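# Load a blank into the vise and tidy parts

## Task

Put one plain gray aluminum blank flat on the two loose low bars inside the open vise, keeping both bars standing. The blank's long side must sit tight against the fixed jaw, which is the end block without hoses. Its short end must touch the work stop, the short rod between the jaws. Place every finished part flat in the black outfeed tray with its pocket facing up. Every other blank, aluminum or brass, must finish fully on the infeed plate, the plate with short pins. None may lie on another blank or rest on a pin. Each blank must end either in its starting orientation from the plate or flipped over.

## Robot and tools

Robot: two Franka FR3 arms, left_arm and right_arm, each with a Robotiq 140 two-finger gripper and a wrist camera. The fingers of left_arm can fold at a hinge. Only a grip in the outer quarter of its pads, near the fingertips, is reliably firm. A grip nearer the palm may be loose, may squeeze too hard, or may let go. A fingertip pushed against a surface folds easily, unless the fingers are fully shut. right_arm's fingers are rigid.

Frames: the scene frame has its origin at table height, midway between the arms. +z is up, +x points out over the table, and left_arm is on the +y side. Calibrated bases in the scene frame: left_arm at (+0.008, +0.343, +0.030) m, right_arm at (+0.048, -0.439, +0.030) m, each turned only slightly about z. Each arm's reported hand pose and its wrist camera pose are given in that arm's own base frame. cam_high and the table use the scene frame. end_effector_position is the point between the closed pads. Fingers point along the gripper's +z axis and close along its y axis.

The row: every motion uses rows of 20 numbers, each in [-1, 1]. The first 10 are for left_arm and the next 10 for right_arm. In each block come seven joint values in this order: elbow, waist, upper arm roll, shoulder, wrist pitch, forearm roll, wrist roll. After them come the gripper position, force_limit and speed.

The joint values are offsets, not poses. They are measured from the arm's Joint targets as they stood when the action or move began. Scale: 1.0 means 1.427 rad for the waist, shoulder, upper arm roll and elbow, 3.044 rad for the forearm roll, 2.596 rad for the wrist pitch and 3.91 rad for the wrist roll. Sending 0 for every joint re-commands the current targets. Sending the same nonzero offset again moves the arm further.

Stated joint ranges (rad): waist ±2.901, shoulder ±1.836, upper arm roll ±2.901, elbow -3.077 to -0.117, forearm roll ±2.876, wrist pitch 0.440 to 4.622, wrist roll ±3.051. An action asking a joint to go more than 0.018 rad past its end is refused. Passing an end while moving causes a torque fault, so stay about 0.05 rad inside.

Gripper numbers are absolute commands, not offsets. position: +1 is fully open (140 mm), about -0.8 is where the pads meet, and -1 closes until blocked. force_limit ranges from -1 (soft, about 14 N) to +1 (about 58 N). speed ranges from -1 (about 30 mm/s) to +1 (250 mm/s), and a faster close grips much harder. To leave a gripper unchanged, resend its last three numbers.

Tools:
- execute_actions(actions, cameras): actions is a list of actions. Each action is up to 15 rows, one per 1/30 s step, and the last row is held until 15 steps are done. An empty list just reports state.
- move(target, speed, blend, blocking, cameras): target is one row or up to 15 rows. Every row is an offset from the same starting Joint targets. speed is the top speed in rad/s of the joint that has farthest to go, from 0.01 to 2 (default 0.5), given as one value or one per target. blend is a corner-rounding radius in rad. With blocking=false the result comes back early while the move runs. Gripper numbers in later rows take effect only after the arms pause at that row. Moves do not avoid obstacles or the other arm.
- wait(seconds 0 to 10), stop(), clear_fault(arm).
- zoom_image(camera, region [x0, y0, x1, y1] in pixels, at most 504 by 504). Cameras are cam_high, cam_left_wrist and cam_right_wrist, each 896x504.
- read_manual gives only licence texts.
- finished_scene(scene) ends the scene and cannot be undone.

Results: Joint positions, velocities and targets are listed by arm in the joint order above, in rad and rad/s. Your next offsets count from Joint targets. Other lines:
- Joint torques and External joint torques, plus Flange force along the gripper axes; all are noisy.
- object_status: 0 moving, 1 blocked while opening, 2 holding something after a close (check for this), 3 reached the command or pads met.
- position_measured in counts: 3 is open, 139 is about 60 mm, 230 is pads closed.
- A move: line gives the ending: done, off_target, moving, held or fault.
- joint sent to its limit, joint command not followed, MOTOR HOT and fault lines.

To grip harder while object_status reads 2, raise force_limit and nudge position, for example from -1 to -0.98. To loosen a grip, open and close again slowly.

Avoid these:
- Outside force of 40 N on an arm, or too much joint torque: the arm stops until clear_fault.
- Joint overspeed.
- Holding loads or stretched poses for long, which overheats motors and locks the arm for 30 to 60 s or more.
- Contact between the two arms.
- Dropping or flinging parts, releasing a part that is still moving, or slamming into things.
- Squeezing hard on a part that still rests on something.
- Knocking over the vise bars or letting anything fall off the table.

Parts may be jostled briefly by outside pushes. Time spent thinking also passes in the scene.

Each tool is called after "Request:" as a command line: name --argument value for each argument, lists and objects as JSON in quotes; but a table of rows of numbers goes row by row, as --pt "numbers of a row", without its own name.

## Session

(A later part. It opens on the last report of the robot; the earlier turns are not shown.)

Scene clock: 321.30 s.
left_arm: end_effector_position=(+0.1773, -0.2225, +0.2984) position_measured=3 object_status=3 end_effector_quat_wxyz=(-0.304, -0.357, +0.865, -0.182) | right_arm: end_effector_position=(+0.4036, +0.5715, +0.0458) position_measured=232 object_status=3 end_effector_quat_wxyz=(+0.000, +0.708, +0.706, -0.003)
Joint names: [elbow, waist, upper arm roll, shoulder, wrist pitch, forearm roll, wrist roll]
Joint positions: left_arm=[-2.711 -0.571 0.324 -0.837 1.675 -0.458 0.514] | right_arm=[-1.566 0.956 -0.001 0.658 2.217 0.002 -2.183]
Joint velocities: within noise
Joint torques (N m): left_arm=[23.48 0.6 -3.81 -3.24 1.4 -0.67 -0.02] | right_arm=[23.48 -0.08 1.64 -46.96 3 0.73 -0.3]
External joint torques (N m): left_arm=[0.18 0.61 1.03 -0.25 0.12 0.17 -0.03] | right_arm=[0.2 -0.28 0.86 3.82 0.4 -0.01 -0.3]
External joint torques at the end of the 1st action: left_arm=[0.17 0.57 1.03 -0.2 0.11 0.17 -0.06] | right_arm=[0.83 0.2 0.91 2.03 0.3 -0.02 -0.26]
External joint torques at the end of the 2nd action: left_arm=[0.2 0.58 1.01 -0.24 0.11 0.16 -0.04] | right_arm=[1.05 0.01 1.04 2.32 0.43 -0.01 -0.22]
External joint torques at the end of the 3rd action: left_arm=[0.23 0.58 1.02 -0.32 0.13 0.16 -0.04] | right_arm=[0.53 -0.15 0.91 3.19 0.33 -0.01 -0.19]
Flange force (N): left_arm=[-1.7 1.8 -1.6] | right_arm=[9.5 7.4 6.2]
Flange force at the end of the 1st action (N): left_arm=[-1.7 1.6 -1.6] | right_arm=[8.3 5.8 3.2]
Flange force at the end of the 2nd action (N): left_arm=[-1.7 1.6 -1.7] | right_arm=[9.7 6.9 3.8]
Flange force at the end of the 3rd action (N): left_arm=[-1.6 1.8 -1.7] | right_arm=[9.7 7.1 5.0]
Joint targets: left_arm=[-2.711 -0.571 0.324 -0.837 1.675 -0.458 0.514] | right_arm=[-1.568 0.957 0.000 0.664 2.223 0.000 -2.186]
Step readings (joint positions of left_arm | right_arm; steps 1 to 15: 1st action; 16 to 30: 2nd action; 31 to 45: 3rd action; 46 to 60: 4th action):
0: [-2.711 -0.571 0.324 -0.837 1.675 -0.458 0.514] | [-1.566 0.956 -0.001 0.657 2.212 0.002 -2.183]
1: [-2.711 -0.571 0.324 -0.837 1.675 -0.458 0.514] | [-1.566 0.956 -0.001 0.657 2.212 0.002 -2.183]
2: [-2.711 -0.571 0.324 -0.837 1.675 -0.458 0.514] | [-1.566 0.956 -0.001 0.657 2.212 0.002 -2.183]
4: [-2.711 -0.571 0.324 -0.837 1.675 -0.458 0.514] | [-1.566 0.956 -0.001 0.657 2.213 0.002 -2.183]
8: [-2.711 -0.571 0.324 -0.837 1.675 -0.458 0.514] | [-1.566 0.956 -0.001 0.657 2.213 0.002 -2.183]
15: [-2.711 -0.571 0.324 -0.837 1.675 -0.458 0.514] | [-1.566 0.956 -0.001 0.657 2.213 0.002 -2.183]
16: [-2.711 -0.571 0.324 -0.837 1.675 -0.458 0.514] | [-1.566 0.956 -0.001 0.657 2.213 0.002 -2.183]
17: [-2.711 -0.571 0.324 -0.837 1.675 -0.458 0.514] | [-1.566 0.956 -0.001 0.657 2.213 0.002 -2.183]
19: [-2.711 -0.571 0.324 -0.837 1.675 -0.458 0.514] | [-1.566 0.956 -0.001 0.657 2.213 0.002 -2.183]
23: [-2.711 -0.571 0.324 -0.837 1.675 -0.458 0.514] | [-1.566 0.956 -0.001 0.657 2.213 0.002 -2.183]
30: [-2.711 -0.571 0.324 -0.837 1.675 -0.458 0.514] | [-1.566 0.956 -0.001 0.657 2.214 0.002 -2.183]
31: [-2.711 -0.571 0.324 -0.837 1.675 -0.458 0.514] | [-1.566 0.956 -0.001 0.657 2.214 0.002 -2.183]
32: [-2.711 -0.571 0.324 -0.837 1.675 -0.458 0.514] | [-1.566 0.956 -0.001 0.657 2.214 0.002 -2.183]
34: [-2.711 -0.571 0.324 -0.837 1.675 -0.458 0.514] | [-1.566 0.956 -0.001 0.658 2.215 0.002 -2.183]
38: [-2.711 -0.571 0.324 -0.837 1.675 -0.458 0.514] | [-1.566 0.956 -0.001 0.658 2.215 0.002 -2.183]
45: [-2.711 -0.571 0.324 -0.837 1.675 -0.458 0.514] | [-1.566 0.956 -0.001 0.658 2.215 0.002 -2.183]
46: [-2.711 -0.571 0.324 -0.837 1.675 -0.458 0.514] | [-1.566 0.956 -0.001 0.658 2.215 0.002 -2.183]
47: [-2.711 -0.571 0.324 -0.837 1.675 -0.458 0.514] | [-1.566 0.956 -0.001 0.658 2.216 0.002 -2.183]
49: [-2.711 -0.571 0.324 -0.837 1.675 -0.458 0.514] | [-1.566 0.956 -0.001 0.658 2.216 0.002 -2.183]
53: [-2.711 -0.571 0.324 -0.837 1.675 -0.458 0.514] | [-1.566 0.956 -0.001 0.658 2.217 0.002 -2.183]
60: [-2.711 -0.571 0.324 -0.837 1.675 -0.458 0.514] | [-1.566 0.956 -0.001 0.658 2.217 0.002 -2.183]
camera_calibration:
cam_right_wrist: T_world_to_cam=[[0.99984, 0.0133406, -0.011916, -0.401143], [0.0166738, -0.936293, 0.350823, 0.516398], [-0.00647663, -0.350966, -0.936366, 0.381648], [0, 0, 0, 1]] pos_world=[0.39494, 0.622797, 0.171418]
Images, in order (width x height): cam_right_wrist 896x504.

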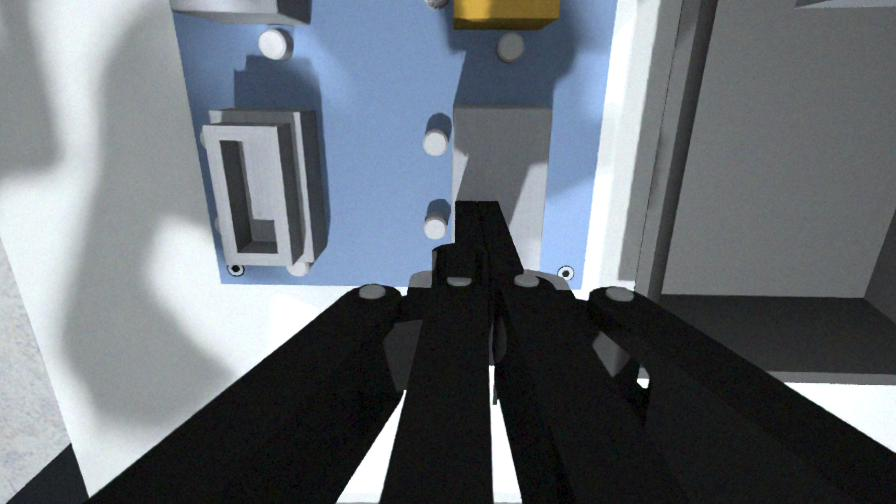

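Request:
execute_actions --actions '[[[0,0,0,0,0,0,0,1,1,1,-0.0002,0,0,0.00103,0.0004,0,0,-1,-1,-0.5]],[[0,0,0,0,0,0,0,1,1,1,-0.0002,0,0,0.00103,0.0004,0,0,-1,-1,-0.5]],[[0,0,0,0,0,0,0,1,1,1,-0.0002,0,0,0.00103,0.0004,0,0,-1,-1,-0.5]]]' --cameras '["cam_right_wrist"]'

Scene clock: 329.50 s.
left_arm: end_effector_position=(+0.1773, -0.2225, +0.2984) position_measured=3 object_status=3 end_effector_quat_wxyz=(-0.304, -0.357, +0.865, -0.182) | right_arm: end_effector_position=(+0.4041, +0.5723, +0.0458) position_measured=232 object_status=3 end_effector_quat_wxyz=(+0.000, +0.708, +0.706, -0.002)
Joint names: [elbow, waist, upper arm roll, shoulder, wrist pitch, forearm roll, wrist roll]
Joint positions: left_arm=[-2.711 -0.571 0.324 -0.837 1.675 -0.458 0.514] | right_arm=[-1.566 0.956 -0.001 0.658 2.22 0.002 -2.183]
Joint velocities: within noise
Joint torques (N m): left_arm=[23.43 0.58 -3.8 -3.25 1.4 -0.67 -0.03] | right_arm=[22.28 -0.03 1.7 -44.6 2.98 0.73 -0.29]
External joint torques (N m): left_arm=[0.2 0.62 1.05 -0.35 0.13 0.17 -0.04] | right_arm=[-1.08 -0.03 1.07 6.26 0.36 -0.01 -0.29]
External joint torques at the end of the 1st action: left_arm=[0.19 0.55 1.04 -0.18 0.12 0.15 -0.07] | right_arm=[0.06 -0.16 0.93 4.28 0.47 0 -0.16]
External joint torques at the end of the 2nd action: left_arm=[0.17 0.59 0.99 -0.25 0.11 0.15 -0.1] | right_arm=[-0.63 0.35 1.28 5.42 0.36 -0.01 -0.2]
Flange force (N): left_arm=[-1.6 2.0 -1.6] | right_arm=[10.4 7.6 10.1]
Flange force at the end of the 1st action (N): left_arm=[-1.7 1.4 -1.7] | right_arm=[10.2 7.4 7.0]
Flange force at the end of the 2nd action (N): left_arm=[-1.5 1.7 -1.6] | right_arm=[10.6 6.9 8.7]
Joint targets: left_arm=[-2.711 -0.571 0.324 -0.837 1.675 -0.458 0.514] | right_arm=[-1.569 0.957 0.000 0.668 2.226 0.000 -2.186]
Step readings (joint positions of left_arm | right_arm; steps 1 to 15: 1st action; 16 to 30: 2nd action; 31 to 45: 3rd action):
0: [-2.711 -0.571 0.324 -0.837 1.675 -0.458 0.514] | [-1.566 0.956 -0.001 0.658 2.217 0.002 -2.183]
1: [-2.711 -0.571 0.324 -0.837 1.675 -0.458 0.514] | [-1.566 0.956 -0.001 0.658 2.217 0.002 -2.183]
2: [-2.711 -0.571 0.324 -0.837 1.675 -0.458 0.514] | [-1.566 0.956 -0.001 0.658 2.217 0.002 -2.183]
4: [-2.711 -0.571 0.324 -0.837 1.675 -0.458 0.514] | [-1.566 0.956 -0.001 0.658 2.218 0.002 -2.183]
8: [-2.711 -0.571 0.324 -0.837 1.675 -0.458 0.514] | [-1.566 0.956 -0.001 0.658 2.218 0.002 -2.183]
15: [-2.711 -0.571 0.324 -0.837 1.675 -0.458 0.514] | [-1.566 0.956 -0.001 0.658 2.218 0.002 -2.183]
16: [-2.711 -0.571 0.324 -0.837 1.675 -0.458 0.514] | [-1.566 0.956 -0.001 0.658 2.218 0.002 -2.183]
17: [-2.711 -0.571 0.324 -0.837 1.675 -0.458 0.514] | [-1.566 0.956 -0.001 0.658 2.218 0.002 -2.183]
19: [-2.711 -0.571 0.324 -0.837 1.675 -0.458 0.514] | [-1.566 0.956 -0.001 0.658 2.219 0.002 -2.183]
23: [-2.711 -0.571 0.324 -0.837 1.675 -0.458 0.514] | [-1.566 0.956 -0.001 0.658 2.219 0.002 -2.183]
30: [-2.711 -0.571 0.324 -0.837 1.675 -0.458 0.514] | [-1.566 0.956 -0.001 0.658 2.219 0.002 -2.183]
31: [-2.711 -0.571 0.324 -0.837 1.675 -0.458 0.514] | [-1.566 0.956 -0.001 0.658 2.219 0.002 -2.183]
32: [-2.711 -0.571 0.324 -0.837 1.675 -0.458 0.514] | [-1.566 0.956 -0.001 0.658 2.220 0.002 -2.183]
34: [-2.711 -0.571 0.324 -0.837 1.675 -0.458 0.514] | [-1.566 0.956 -0.001 0.658 2.220 0.002 -2.183]
38: [-2.711 -0.571 0.324 -0.837 1.675 -0.458 0.514] | [-1.566 0.956 -0.001 0.658 2.220 0.002 -2.183]
45: [-2.711 -0.571 0.324 -0.837 1.675 -0.458 0.514] | [-1.566 0.956 -0.001 0.658 2.220 0.002 -2.183]
camera_calibration:
cam_right_wrist: T_world_to_cam=[[0.999857, 0.0134019, -0.0102796, -0.401791], [0.0161458, -0.937086, 0.348725, 0.517855], [-0.00495924, -0.348842, -0.937169, 0.380079], [0, 0, 0, 1]] pos_world=[0.395257, 0.623247, 0.171479]
Images, in order (width x height): cam_right_wrist 896x504.

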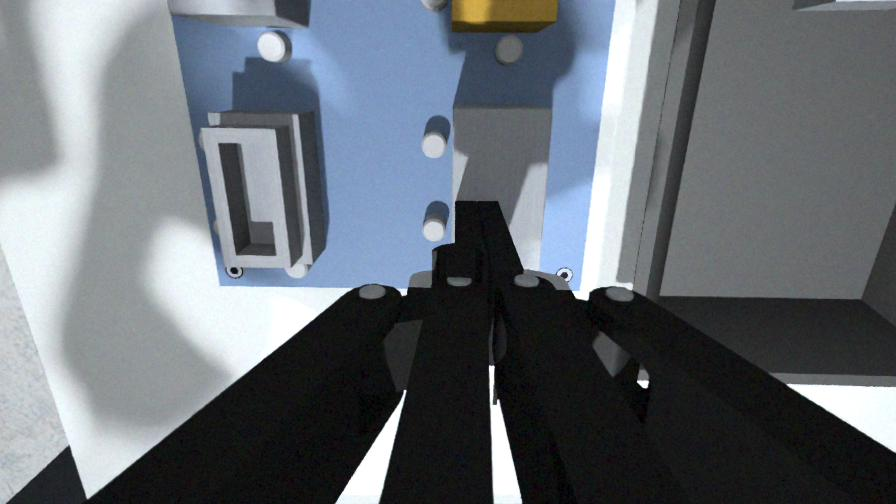

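Request:
move --pt "0 0 0 0 0 0 0 1 1 1 0.0042 0 0 -0.01724 -0.00755 0 0 -1 -1 -0.5" --pt "0 0 0 0 0 0 0 1 1 1 0.05347 -0.00132 0 -0.02084 -0.03661 0 -0.0001 -0.09 -0.5 -0.3" --speed 0.2 --cameras '["cam_right_wrist"]'

Request:
zoom_image --camera "cam_right_wrist" --region '[350, 90, 600, 330]'

Scene clock: 343.37 s.
left_arm: end_effector_position=(+0.1773, -0.2225, +0.2984) position_measured=3 object_status=3 end_effector_quat_wxyz=(-0.304, -0.357, +0.865, -0.182) | right_arm: end_effector_position=(+0.4110, +0.5821, +0.0851) position_measured=140 object_status=0 end_effector_quat_wxyz=(-0.001, +0.708, +0.706, +0.002)
Joint names: [elbow, waist, upper arm roll, shoulder, wrist pitch, forearm roll, wrist roll]
Joint positions: left_arm=[-2.711 -0.571 0.324 -0.837 1.675 -0.458 0.514] | right_arm=[-1.494 0.956 -0.001 0.638 2.135 0.002 -2.183]
Joint velocities: within noise
Joint torques (N m): left_arm=[23.5 0.61 -3.83 -3.17 1.39 -0.67 -0.03] | right_arm=[25.71 -0.23 1.43 -50.1 2.33 0.78 -0.27]
External joint torques (N m): left_arm=[0.15 0.58 0.96 -0.17 0.1 0.16 -0.04] | right_arm=[1.62 -0.12 0.9 1.05 -0.31 -0.01 -0.27]
Flange force (N): left_arm=[-1.7 1.5 -1.6] | right_arm=[10.8 8.0 -0.3]
Joint targets: left_arm=[-2.711 -0.571 0.324 -0.837 1.675 -0.458 0.514] | right_arm=[-1.493 0.956 0.000 0.639 2.131 0.000 -2.186]
move: done
camera_calibration:
cam_right_wrist: T_world_to_cam=[[0.999885, 0.0137639, -0.00631687, -0.408947], [0.0150963, -0.939037, 0.343483, 0.515232], [-0.00120409, -0.343539, -0.939137, 0.41592], [0, 0, 0, 1]] pos_world=[0.401623, 0.632335, 0.21105]
Images, in order (width x height): cam_right_wrist 896x504.

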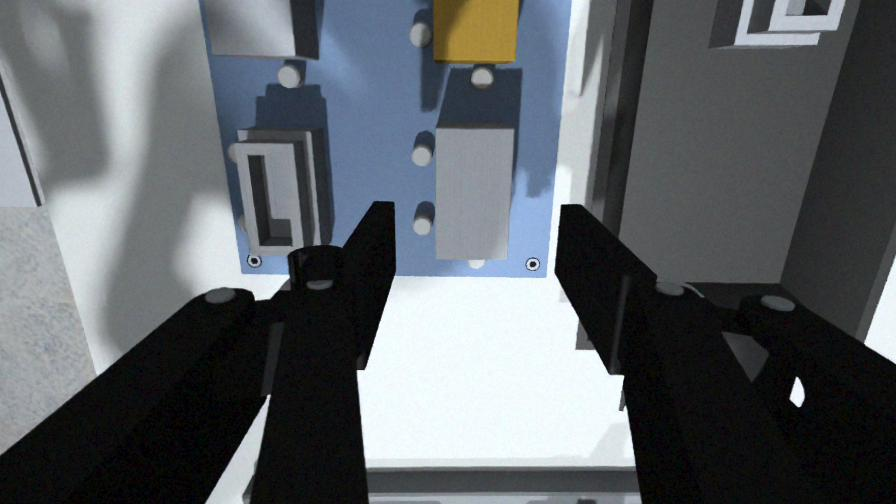

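Scaled by 2.016 from the camera's 896x504 image, which has a finer 1280x720 frame.

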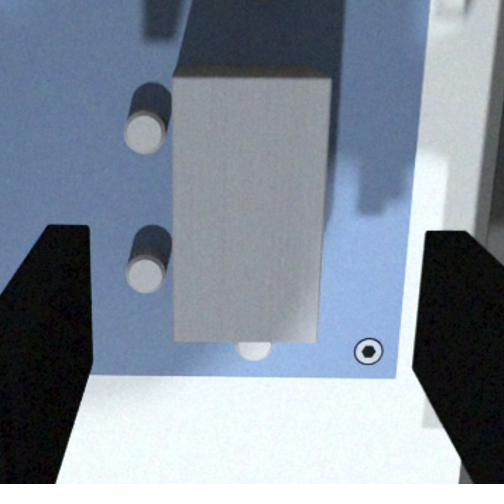

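Request:
move --target '[0,0,0,0,0,0,0,1,1,1,0.00117,0.00132,0,0.05774,0.03263,0,-0.0005,-0.09,-0.5,-0.3]' --speed 0.1 --cameras '["cam_right_wrist"]'

Request:
zoom_image --camera "cam_right_wrist" --region '[350, 90, 600, 330]'

Scene clock: 363.40 s.
left_arm: end_effector_position=(+0.1773, -0.2225, +0.2984) position_measured=3 object_status=3 end_effector_quat_wxyz=(-0.304, -0.357, +0.865, -0.182) | right_arm: end_effector_position=(+0.4122, +0.5837, +0.0331) position_measured=140 object_status=3 end_effector_quat_wxyz=(+0.000, +0.708, +0.706, -0.001)
Joint names: [elbow, waist, upper arm roll, shoulder, wrist pitch, forearm roll, wrist roll]
Joint positions: left_arm=[-2.711 -0.571 0.324 -0.837 1.675 -0.458 0.514] | right_arm=[-1.493 0.956 -0.001 0.721 2.211 0.002 -2.185]
Joint velocities: left_arm=[within noise] | right_arm=[0.001 0.002 -0.001 0 0.005 0 0.001]
Joint torques (N m): left_arm=[23.5 0.6 -3.79 -3.23 1.38 -0.67 -0.02] | right_arm=[25.06 -0.06 1.57 -51.53 2.9 0.73 -0.24]
External joint torques (N m): left_arm=[0.22 0.59 1.01 -0.25 0.1 0.16 -0.03] | right_arm=[1.63 0.05 0.98 0.79 0.29 -0.01 -0.24]
Flange force (N): left_arm=[-1.7 1.6 -1.7] | right_arm=[9.1 6.5 1.4]
Joint targets: left_arm=[-2.711 -0.571 0.324 -0.837 1.675 -0.458 0.514] | right_arm=[-1.491 0.957 0.000 0.721 2.216 0.000 -2.188]
move: done
camera_calibration:
cam_right_wrist: T_world_to_cam=[[0.999833, 0.0154096, -0.00979861, -0.411307], [0.0178572, -0.937277, 0.348129, 0.532269], [-0.00381948, -0.348246, -0.937395, 0.371405], [0, 0, 0, 1]] pos_world=[0.403152, 0.634562, 0.158825]
Images, in order (width x height): cam_right_wrist 896x504.

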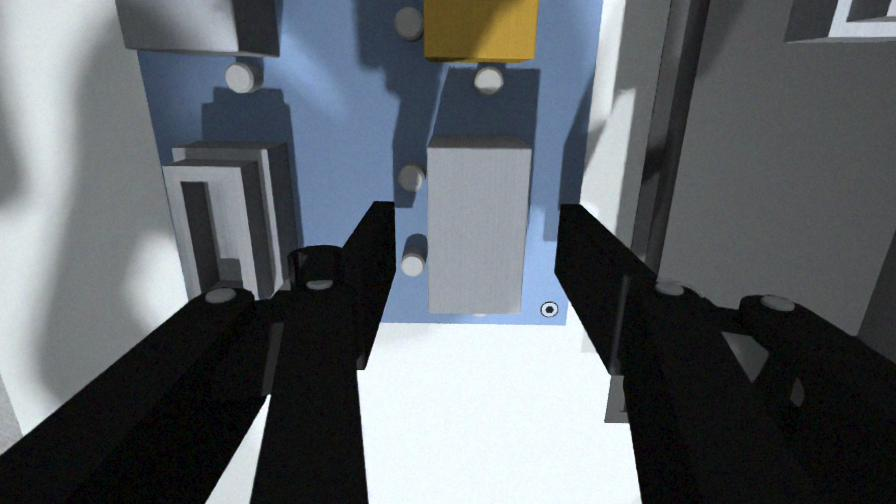

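Scaled by 2.016 from the camera's 896x504 image, which has a finer 1280x720 frame.

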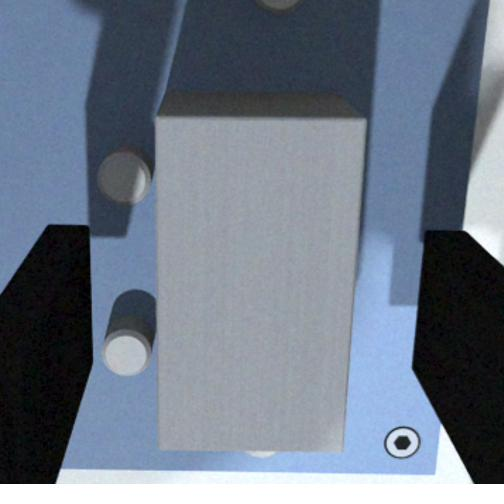

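Request:
move --target '[0,0,0,0,0,0,0,1,1,1,0,0,0,0,0,0,0,-1,-0.5,-1]' --speed 0.1 --cameras '["cam_right_wrist"]'

Request:
zoom_image --camera "cam_right_wrist" --region '[350, 90, 600, 330]'

Scene clock: 379.83 s.
left_arm: end_effector_position=(+0.1773, -0.2225, +0.2984) position_measured=3 object_status=3 end_effector_quat_wxyz=(-0.304, -0.357, +0.865, -0.182) | right_arm: end_effector_position=(+0.4124, +0.5842, +0.0334) position_measured=180 object_status=0 end_effector_quat_wxyz=(+0.000, +0.708, +0.707, -0.001)
Joint names: [elbow, waist, upper arm roll, shoulder, wrist pitch, forearm roll, wrist roll]
Joint positions: left_arm=[-2.711 -0.571 0.324 -0.837 1.675 -0.458 0.514] | right_arm=[-1.492 0.956 -0.001 0.721 2.212 0.002 -2.185]
Joint velocities: within noise
Joint torques (N m): left_arm=[23.48 0.58 -3.84 -3.24 1.4 -0.67 -0.08] | right_arm=[24.95 -0.18 1.44 -51.36 2.79 0.73 -0.23]
External joint torques (N m): left_arm=[0.19 0.55 0.96 -0.29 0.12 0.16 -0.09] | right_arm=[1.49 0 0.89 0.97 0.17 -0.01 -0.23]
Flange force (N): left_arm=[-1.4 1.8 -1.5] | right_arm=[9.1 6.6 1.5]
Joint targets: left_arm=[-2.711 -0.571 0.324 -0.837 1.675 -0.458 0.514] | right_arm=[-1.491 0.957 0.000 0.721 2.216 0.000 -2.188]
move: done
camera_calibration:
cam_right_wrist: T_world_to_cam=[[0.999836, 0.0157891, -0.00888876, -0.411839], [0.0178925, -0.937709, 0.346961, 0.532899], [-0.00285688, -0.347063, -0.937837, 0.370779], [0, 0, 0, 1]] pos_world=[0.403296, 0.63489, 0.159174]
Images, in order (width x height): cam_right_wrist 896x504.

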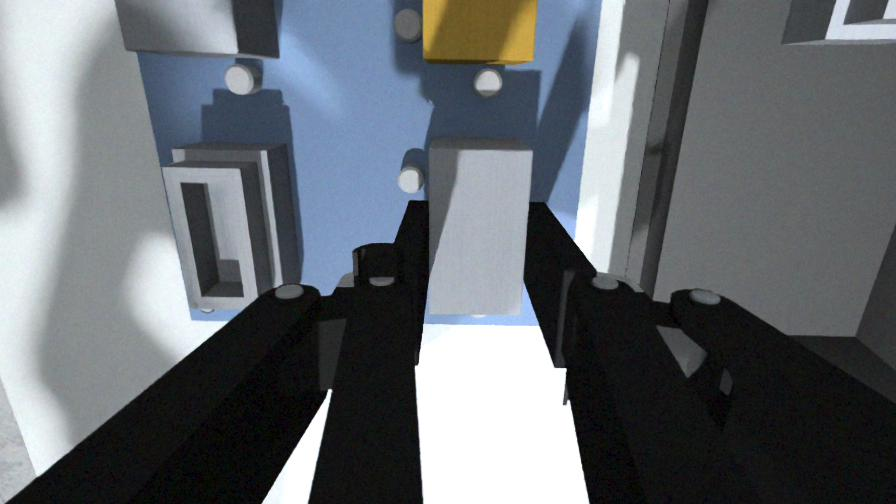

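Scaled by 2.016 from the camera's 896x504 image, which has a finer 1280x720 frame.

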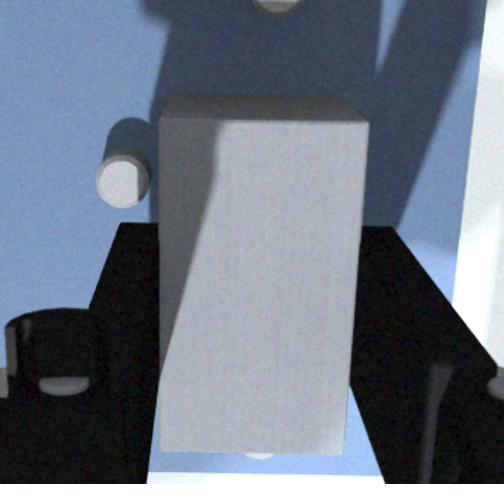

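Request:
execute_actions --actions '[]'

Scene clock: 404.33 s.
left_arm: end_effector_position=(+0.1773, -0.2225, +0.2984) position_measured=3 object_status=3 end_effector_quat_wxyz=(-0.304, -0.357, +0.865, -0.182) | right_arm: end_effector_position=(+0.4124, +0.5842, +0.0334) position_measured=180 object_status=2 end_effector_quat_wxyz=(+0.000, +0.708, +0.707, -0.001)
Joint names: [elbow, waist, upper arm roll, shoulder, wrist pitch, forearm roll, wrist roll]
Joint positions: left_arm=[-2.711 -0.571 0.324 -0.837 1.675 -0.458 0.514] | right_arm=[-1.492 0.956 -0.001 0.721 2.212 0.002 -2.185]
Joint velocities: within noise
Joint torques (N m): left_arm=[23.51 0.59 -3.78 -3.23 1.39 -0.66 -0.02] | right_arm=[25.17 -0.15 1.51 -51.7 2.78 0.73 -0.24]
External joint torques (N m): left_arm=[0.23 0.58 1.05 -0.25 0.11 0.17 -0.03] | right_arm=[1.75 -0.09 0.88 0.55 0.16 -0.01 -0.24]
Flange force (N): left_arm=[-1.8 1.6 -1.8] | right_arm=[9.2 6.8 0.8]
Joint targets: left_arm=[-2.711 -0.571 0.324 -0.837 1.675 -0.458 0.514] | right_arm=[-1.491 0.957 0.000 0.721 2.216 0.000 -2.188]
Tool commands: left_gripper/position=+1.0 left_gripper/force_limit=+1.0 left_gripper/speed=+1.0 right_gripper/position=-1.0 right_gripper/force_limit=-0.5 right_gripper/speed=-1.0
camera_calibration:
cam_left_wrist: T_world_to_cam=[[-0.726168, 0.680597, -0.097302, 0.31621], [0.662713, 0.655253, -0.362566, 0.144605], [-0.183004, -0.327768, -0.926865, 0.378948], [0, 0, 0, 1]] pos_world=[0.203139, -0.185758, 0.434431]
cam_right_wrist: T_world_to_cam=[[0.999835, 0.0158512, -0.00888484, -0.411877], [0.0179494, -0.93771, 0.346956, 0.532877], [-0.00283174, -0.347058, -0.937839, 0.370769], [0, 0, 0, 1]] pos_world=[0.403294, 0.634891, 0.159177]

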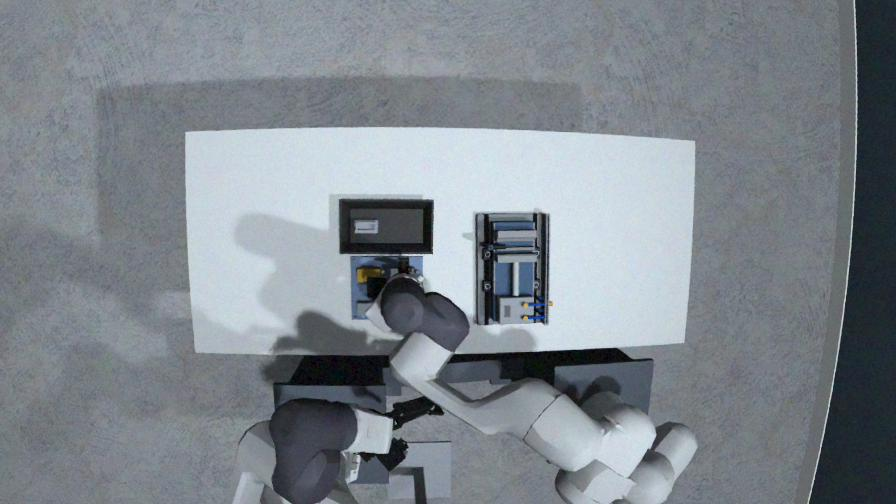

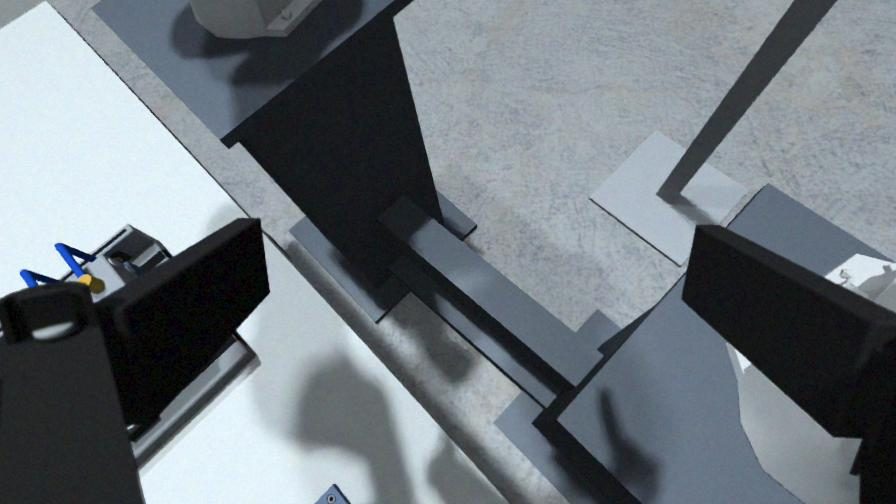

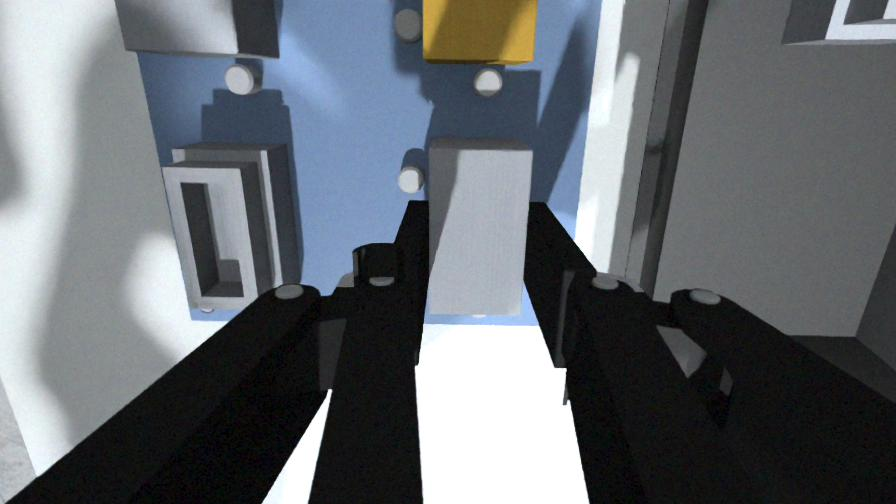

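Request:
move --pt "0 0 0 0 0 0 0 1 1 1 0.00322 0 0 -0.02737 -0.01836 0 0 -1 -0.5 -1" --pt "0 0 0 0 0 0 0 1 1 1 0.02018 0 0 -0.06209 -0.04676 0 0 -1 -0.5 -1" --pt "0 0 0 0 0 0 0 1 1 1 0.07664 0 0 -0.10598 -0.10192 0 0 -1 -0.5 -1" --speed '[0.08,0.2,0.3]' --blend '[0.02,0.03,0]' --cameras '["cam_right_wrist"]'

Scene clock: 441.60 s.
left_arm: end_effector_position=(+0.1773, -0.2225, +0.2984) position_measured=3 object_status=3 end_effector_quat_wxyz=(-0.304, -0.357, +0.865, -0.182) | right_arm: end_effector_position=(+0.4125, +0.5844, +0.1687) position_measured=180 object_status=2 end_effector_quat_wxyz=(-0.001, +0.707, +0.707, +0.000)
Joint names: [elbow, waist, upper arm roll, shoulder, wrist pitch, forearm roll, wrist roll]
Joint positions: left_arm=[-2.711 -0.571 0.324 -0.837 1.675 -0.458 0.514] | right_arm=[-1.383 0.956 -0.001 0.571 1.955 0.002 -2.185]
Joint velocities: left_arm=[within noise] | right_arm=[0.001 -0.001 0 0 -0.004 0 0.001]
Joint torques (N m): left_arm=[23.45 0.6 -3.81 -3.23 1.4 -0.67 -0.03] | right_arm=[27.17 -0.09 1.46 -50.4 2.57 0.87 -0.18]
External joint torques (N m): left_arm=[0.18 0.63 1.03 -0.27 0.12 0.16 -0.04] | right_arm=[2.33 -0.04 0.95 -0.11 -0.06 0 -0.18]
Flange force (N): left_arm=[-1.7 1.8 -1.6] | right_arm=[11.5 8.1 -3.7]
Joint targets: left_arm=[-2.711 -0.571 0.324 -0.837 1.675 -0.458 0.514] | right_arm=[-1.382 0.957 0.000 0.570 1.951 0.000 -2.188]
move: done
camera_calibration:
cam_right_wrist: T_world_to_cam=[[0.999836, 0.0161996, -0.00806859, -0.411068], [0.0179898, -0.938255, 0.345476, 0.486735], [-0.00197381, -0.345565, -0.938393, 0.496656], [0, 0, 0, 1]] pos_world=[0.403225, 0.634967, 0.294587]
Images, in order (width x height): cam_right_wrist 896x504.

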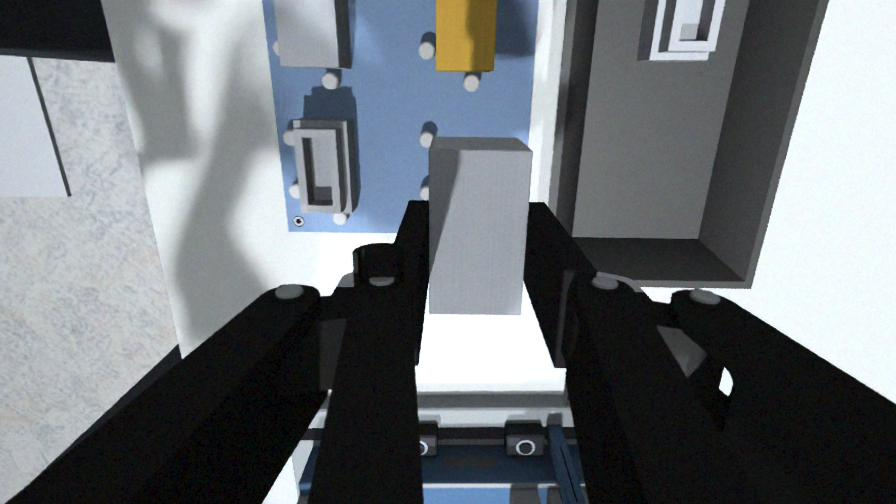

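Request:
move --target '[0,0,0,0,0,0,0,1,1,1, -0.43896,-0.28769,0,-0.29374,0.08021,0,-0.10412,-1,-0.5,-1]' --speed 0.45 --cameras '["cam_right_wrist"]'

Scene clock: 448.70 s.
left_arm: end_effector_position=(+0.1773, -0.2225, +0.2984) position_measured=3 object_status=3 end_effector_quat_wxyz=(-0.304, -0.357, +0.865, -0.182) | right_arm: end_effector_position=(+0.4959, +0.3014, +0.1679) position_measured=180 object_status=2 end_effector_quat_wxyz=(-0.001, +0.709, +0.705, -0.004)
Joint names: [elbow, waist, upper arm roll, shoulder, wrist pitch, forearm roll, wrist roll]
Joint positions: left_arm=[-2.711 -0.571 0.324 -0.837 1.675 -0.458 0.514] | right_arm=[-2.008 0.548 -0.002 0.154 2.154 0.002 -2.59]
Joint velocities: left_arm=[within noise] | right_arm=[0 0.001 0.001 0 0 -0.001 -0.004]
Joint torques (N m): left_arm=[23.45 0.61 -3.77 -3.21 1.39 -0.67 -0.02] | right_arm=[25.69 -0.35 1.28 -37.93 2.93 0.77 -0.32]
External joint torques (N m): left_arm=[0.23 0.63 1.06 -0.26 0.12 0.16 -0.03] | right_arm=[2.03 -0.37 1.1 -1.16 0.39 -0.02 -0.32]
Flange force (N): left_arm=[-1.8 1.7 -1.8] | right_arm=[2.0 3.6 -2.9]
Joint targets: left_arm=[-2.711 -0.571 0.324 -0.837 1.675 -0.458 0.514] | right_arm=[-2.008 0.547 0.000 0.151 2.159 0.000 -2.595]
move: done
camera_calibration:
cam_right_wrist: T_world_to_cam=[[0.999829, 0.0108528, -0.0149399, -0.487085], [0.0153918, -0.936786, 0.349564, 0.220131], [-0.0102018, -0.349734, -0.936794, 0.403283], [0, 0, 0, 1]] pos_world=[0.487728, 0.352543, 0.293566]
Images, in order (width x height): cam_right_wrist 896x504.

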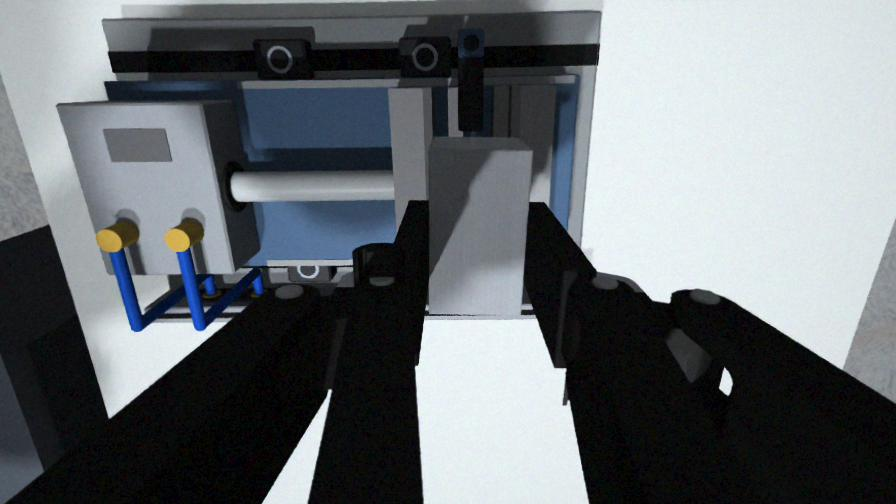

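Request:
zoom_image --camera "cam_right_wrist" --region '[380, 20, 600, 330]'

Scaled by 1.626 from the camera's 896x504 image, which has a finer 1280x720 frame.

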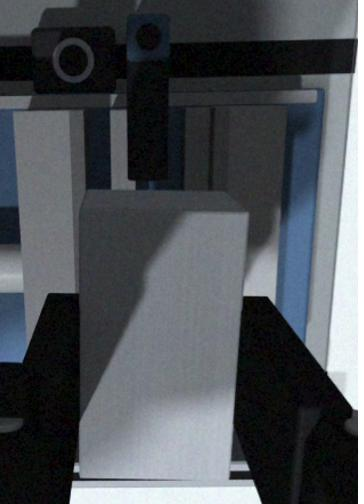

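Request:
zoom_image --camera "cam_right_wrist" --region '[420, 70, 560, 170]'

Request:
zoom_image --camera "cam_right_wrist" --region '[410, 260, 550, 360]'

Scaled by 3.600 from the camera's 896x504 image, which has a finer 1280x720 frame.

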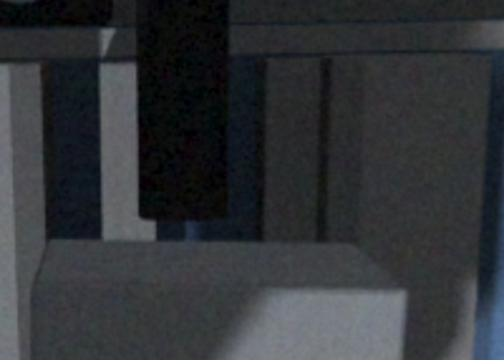

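Scaled by 3.600 from the camera's 896x504 image, which has a finer 1280x720 frame.

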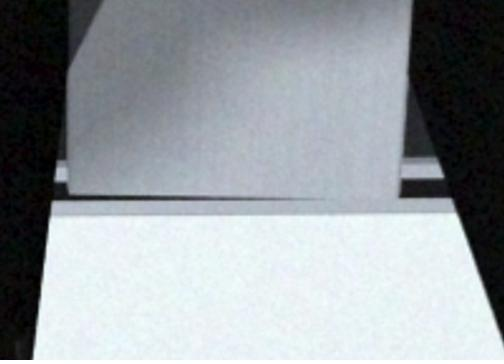

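Request:
zoom_image --camera "cam_right_wrist" --region '[485, 78, 545, 148]'

Request:
zoom_image --camera "cam_right_wrist" --region '[380, 78, 440, 208]'

Scaled by 7.200 from the camera's 896x504 image, which has a finer 1280x720 frame.

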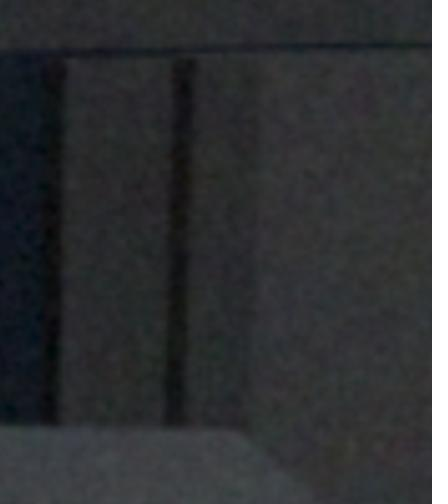

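Scaled by 3.877 from the camera's 896x504 image, which has a finer 1280x720 frame.

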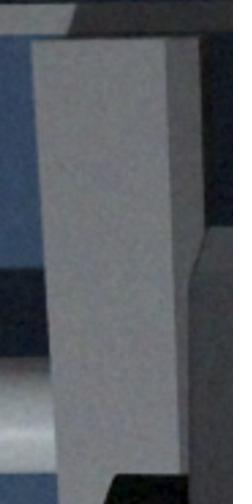

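Request:
move --target '[0,0,0,0,0,0,0,1,1,1, -0.07924,-0.06053,0,-0.05703,0.01221,0,-0.02209,-1,-0.5,-1]' --speed 0.25 --cameras '["cam_right_wrist"]'

Request:
zoom_image --camera "cam_right_wrist" --region '[360, 0, 580, 150]'

Scene clock: 541.30 s.
left_arm: end_effector_position=(+0.1773, -0.2225, +0.2984) position_measured=3 object_status=3 end_effector_quat_wxyz=(-0.304, -0.357, +0.865, -0.182) | right_arm: end_effector_position=(+0.4931, +0.2453, +0.1660) position_measured=180 object_status=2 end_effector_quat_wxyz=(-0.002, +0.709, +0.705, -0.004)
Joint names: [elbow, waist, upper arm roll, shoulder, wrist pitch, forearm roll, wrist roll]
Joint positions: left_arm=[-2.711 -0.571 0.324 -0.837 1.675 -0.458 0.514] | right_arm=[-2.121 0.462 -0.001 0.073 2.185 0.002 -2.677]
Joint velocities: left_arm=[within noise] | right_arm=[0 -0.001 0 -0.001 0 -0.001 -0.005]
Joint torques (N m): left_arm=[23.49 0.56 -3.81 -3.22 1.4 -0.67 -0.01] | right_arm=[25.5 -0.5 0.85 -34.99 2.92 0.76 -0.18]
External joint torques (N m): left_arm=[0.27 0.52 1 -0.29 0.12 0.15 -0.01] | right_arm=[1.96 -0.46 0.81 -1.05 0.36 -0.02 -0.18]
Flange force (N): left_arm=[-1.6 1.5 -1.7] | right_arm=[1.7 3.5 -2.8]
Joint targets: left_arm=[-2.711 -0.571 0.324 -0.837 1.675 -0.458 0.514] | right_arm=[-2.121 0.461 0.000 0.069 2.191 0.000 -2.682]
move: done
camera_calibration:
cam_right_wrist: T_world_to_cam=[[0.999805, 0.0126462, -0.0151761, -0.48415], [0.017146, -0.937068, 0.348725, 0.167564], [-0.00981097, -0.348917, -0.937102, 0.381544], [0, 0, 0, 1]] pos_world=[0.484926, 0.296269, 0.291764]
Images, in order (width x height): cam_right_wrist 896x504.

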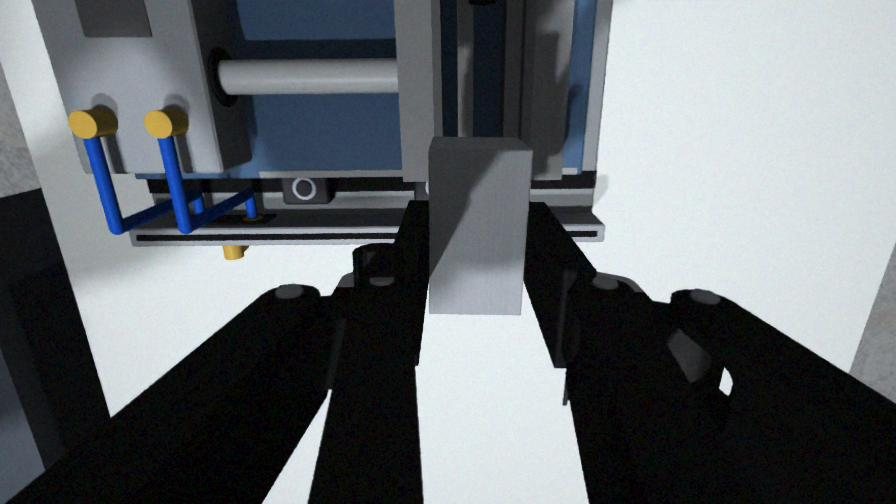

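Scaled by 2.291 from the camera's 896x504 image, which has a finer 1280x720 frame.

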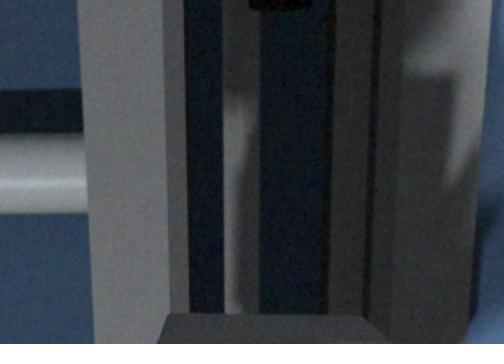

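Request:
zoom_image --camera "cam_right_wrist" --region '[390, 0, 450, 200]'

Request:
zoom_image --camera "cam_right_wrist" --region '[500, 0, 600, 200]'

Scaled by 2.520 from the camera's 896x504 image, which has a finer 1280x720 frame.

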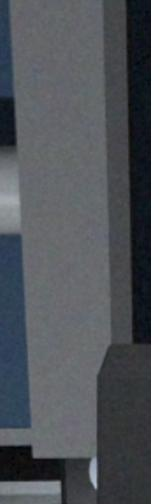

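Scaled by 2.520 from the camera's 896x504 image, which has a finer 1280x720 frame.

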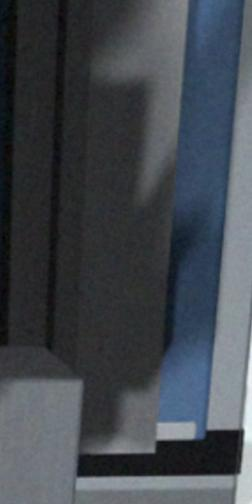

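Request:
move --target '[0.27519,0.28290,-0.14758,0.66671,-0.02608,-0.23761,0.10785,1,1,1, 0.04113,0.04934,0,0.08624,0.02634,0,0.01407,-1,-0.5,-1]' --speed 0.7 --cameras '["cam_high", "cam_left_wrist", "cam_right_wrist"]'

Scene clock: 652.67 s.
left_arm: end_effector_position=(+0.3874, -0.3113, +0.2419) position_measured=3 object_status=3 end_effector_quat_wxyz=(-0.479, -0.454, +0.663, -0.353) | right_arm: end_effector_position=(+0.4985, +0.2913, +0.1285) position_measured=180 object_status=2 end_effector_quat_wxyz=(-0.001, +0.701, +0.713, -0.002)
Joint names: [elbow, waist, upper arm roll, shoulder, wrist pitch, forearm roll, wrist roll]
Joint positions: left_arm=[-2.32 -0.169 0.115 0.112 1.61 -1.177 0.931] | right_arm=[-2.065 0.529 -0.001 0.193 2.254 0.002 -2.63]
Joint velocities: left_arm=[0.001 -0.001 0.001 0 0 0 0.005] | right_arm=[within noise]
Joint torques (N m): left_arm=[19.18 1 0.58 -29.94 -1.38 -1.42 0.18] | right_arm=[25.68 0.19 0.96 -37.56 2.93 0.72 0.08]
External joint torques (N m): left_arm=[0.32 1.05 0.47 0.54 -0.21 -0.19 0.15] | right_arm=[2.77 0.24 0.81 -0.29 0.38 -0.02 0.08]
Flange force (N): left_arm=[-2.0 -1.9 -2.1] | right_arm=[5.4 7.7 -2.1]
Joint targets: left_arm=[-2.318 -0.167 0.113 0.114 1.607 -1.181 0.936] | right_arm=[-2.062 0.531 0.000 0.192 2.259 0.000 -2.627]
move: done
camera_calibration:
cam_left_wrist: T_world_to_cam=[[-0.939756, 0.340216, -0.0333444, 0.485018], [0.228792, 0.553489, -0.800815, 0.285466], [-0.253995, -0.760199, -0.597983, 0.149369], [0, 0, 0, 1]] pos_world=[0.428425, -0.209463, 0.334099]
cam_right_wrist: T_world_to_cam=[[0.999377, 0.0332865, -0.0117351, -0.496917], [0.0352899, -0.936977, 0.347604, 0.21481], [0.000575043, -0.347802, -0.937568, 0.357046], [0, 0, 0, 1]] pos_world=[0.488822, 0.341994, 0.254255]

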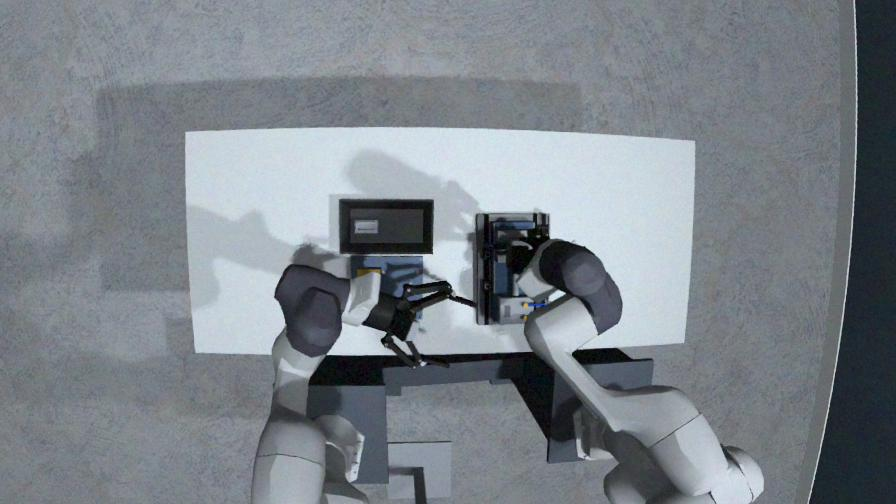

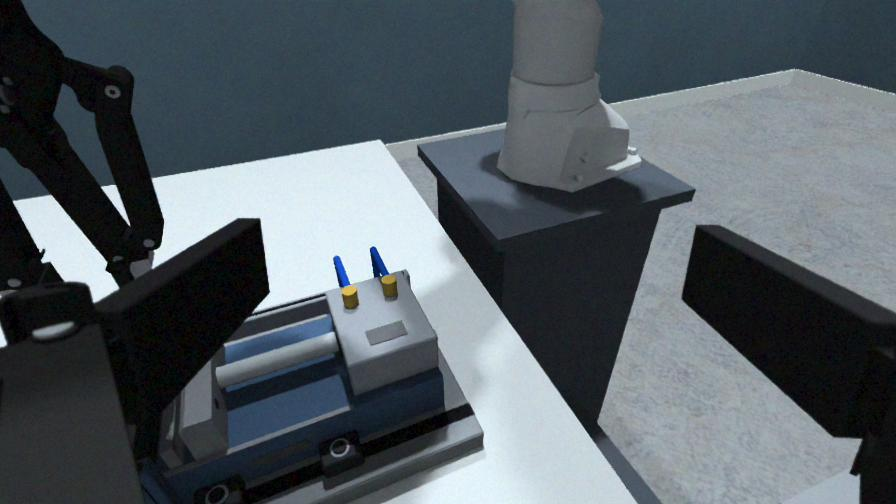

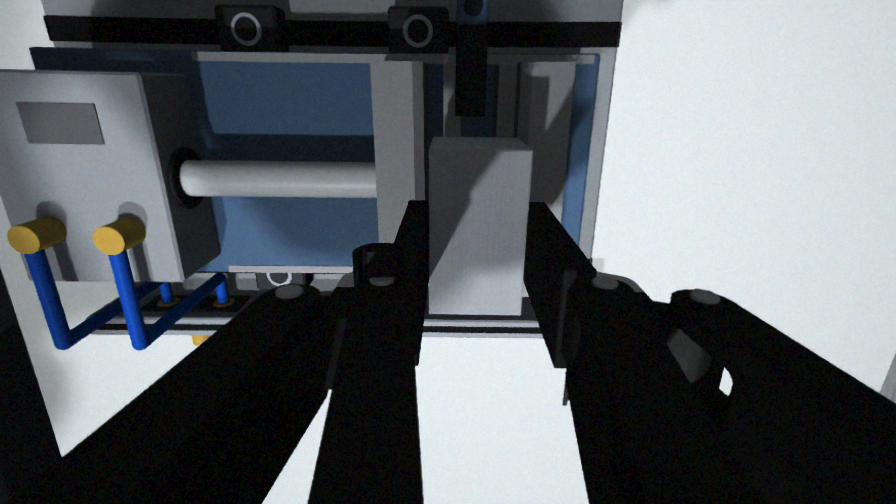

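Request:
move --target '[0.14793,0.15207,-0.07919,0.35929,-0.01394,-0.12806,0.05801,1,1,1, 0,0,0,0,0,0,0,-1,-0.5,-1]' --speed 0.5 --cameras '["cam_left_wrist"]'

Scene clock: 658.70 s.
left_arm: end_effector_position=(+0.5289, -0.2922, +0.1385) position_measured=3 object_status=3 end_effector_quat_wxyz=(+0.488, +0.514, -0.488, +0.509) | right_arm: end_effector_position=(+0.4987, +0.2915, +0.1286) position_measured=180 object_status=2 end_effector_quat_wxyz=(-0.001, +0.702, +0.713, -0.002)
Joint names: [elbow, waist, upper arm roll, shoulder, wrist pitch, forearm roll, wrist roll]
Joint positions: left_arm=[-2.109 0.048 0.002 0.626 1.573 -1.566 1.158] | right_arm=[-2.065 0.53 -0.001 0.193 2.254 0.002 -2.63]
Joint velocities: left_arm=[0 -0.001 -0.001 0 -0.001 0.001 0.008] | right_arm=[within noise]
Joint torques (N m): left_arm=[14.41 0.96 -1.04 -40.49 -2.57 -1.19 0.2] | right_arm=[25.34 0.07 0.95 -37.55 2.9 0.72 0.07]
External joint torques (N m): left_arm=[0.2 0.93 0.3 0.33 -0.26 -0.2 0.17] | right_arm=[2.24 0.13 0.81 0.01 0.31 -0.01 0.07]
Flange force (N): left_arm=[-1.3 -0.9 -1.4] | right_arm=[4.8 6.8 -1.3]
Joint targets: left_arm=[-2.107 0.050 0.000 0.626 1.571 -1.571 1.163] | right_arm=[-2.062 0.531 0.000 0.192 2.259 0.000 -2.627]
move: done
camera_calibration:
cam_left_wrist: T_world_to_cam=[[-0.998943, -0.0457182, 0.0046895, 0.521327], [-0.0200993, 0.342835, -0.939181, 0.24897], [0.0413299, -0.938283, -0.343391, -0.10557], [0, 0, 0, 1]] pos_world=[0.530143, -0.160575, 0.195131]
Images, in order (width x height): cam_left_wrist 896x504.

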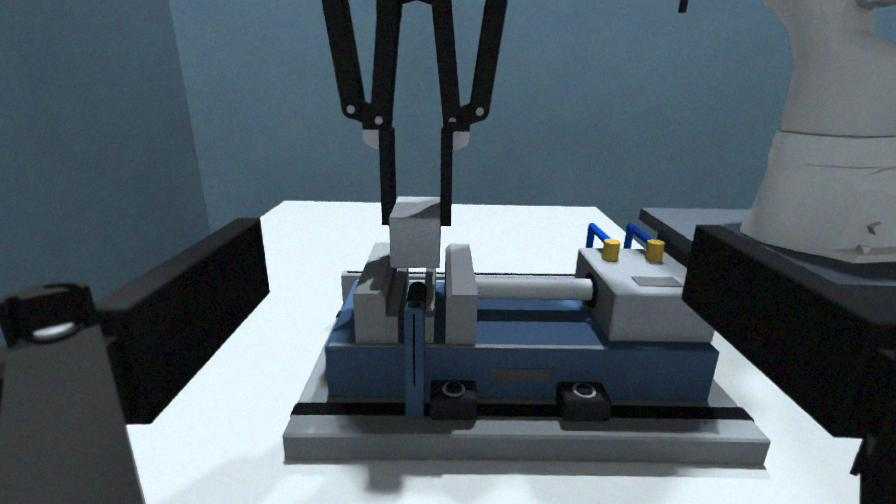

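Request:
zoom_image --camera "cam_left_wrist" --region '[330, 180, 510, 360]'

Scaled by 2.800 from the camera's 896x504 image, which has a finer 1280x720 frame.

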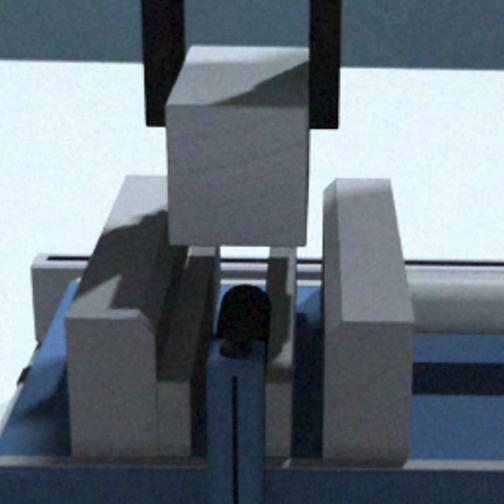

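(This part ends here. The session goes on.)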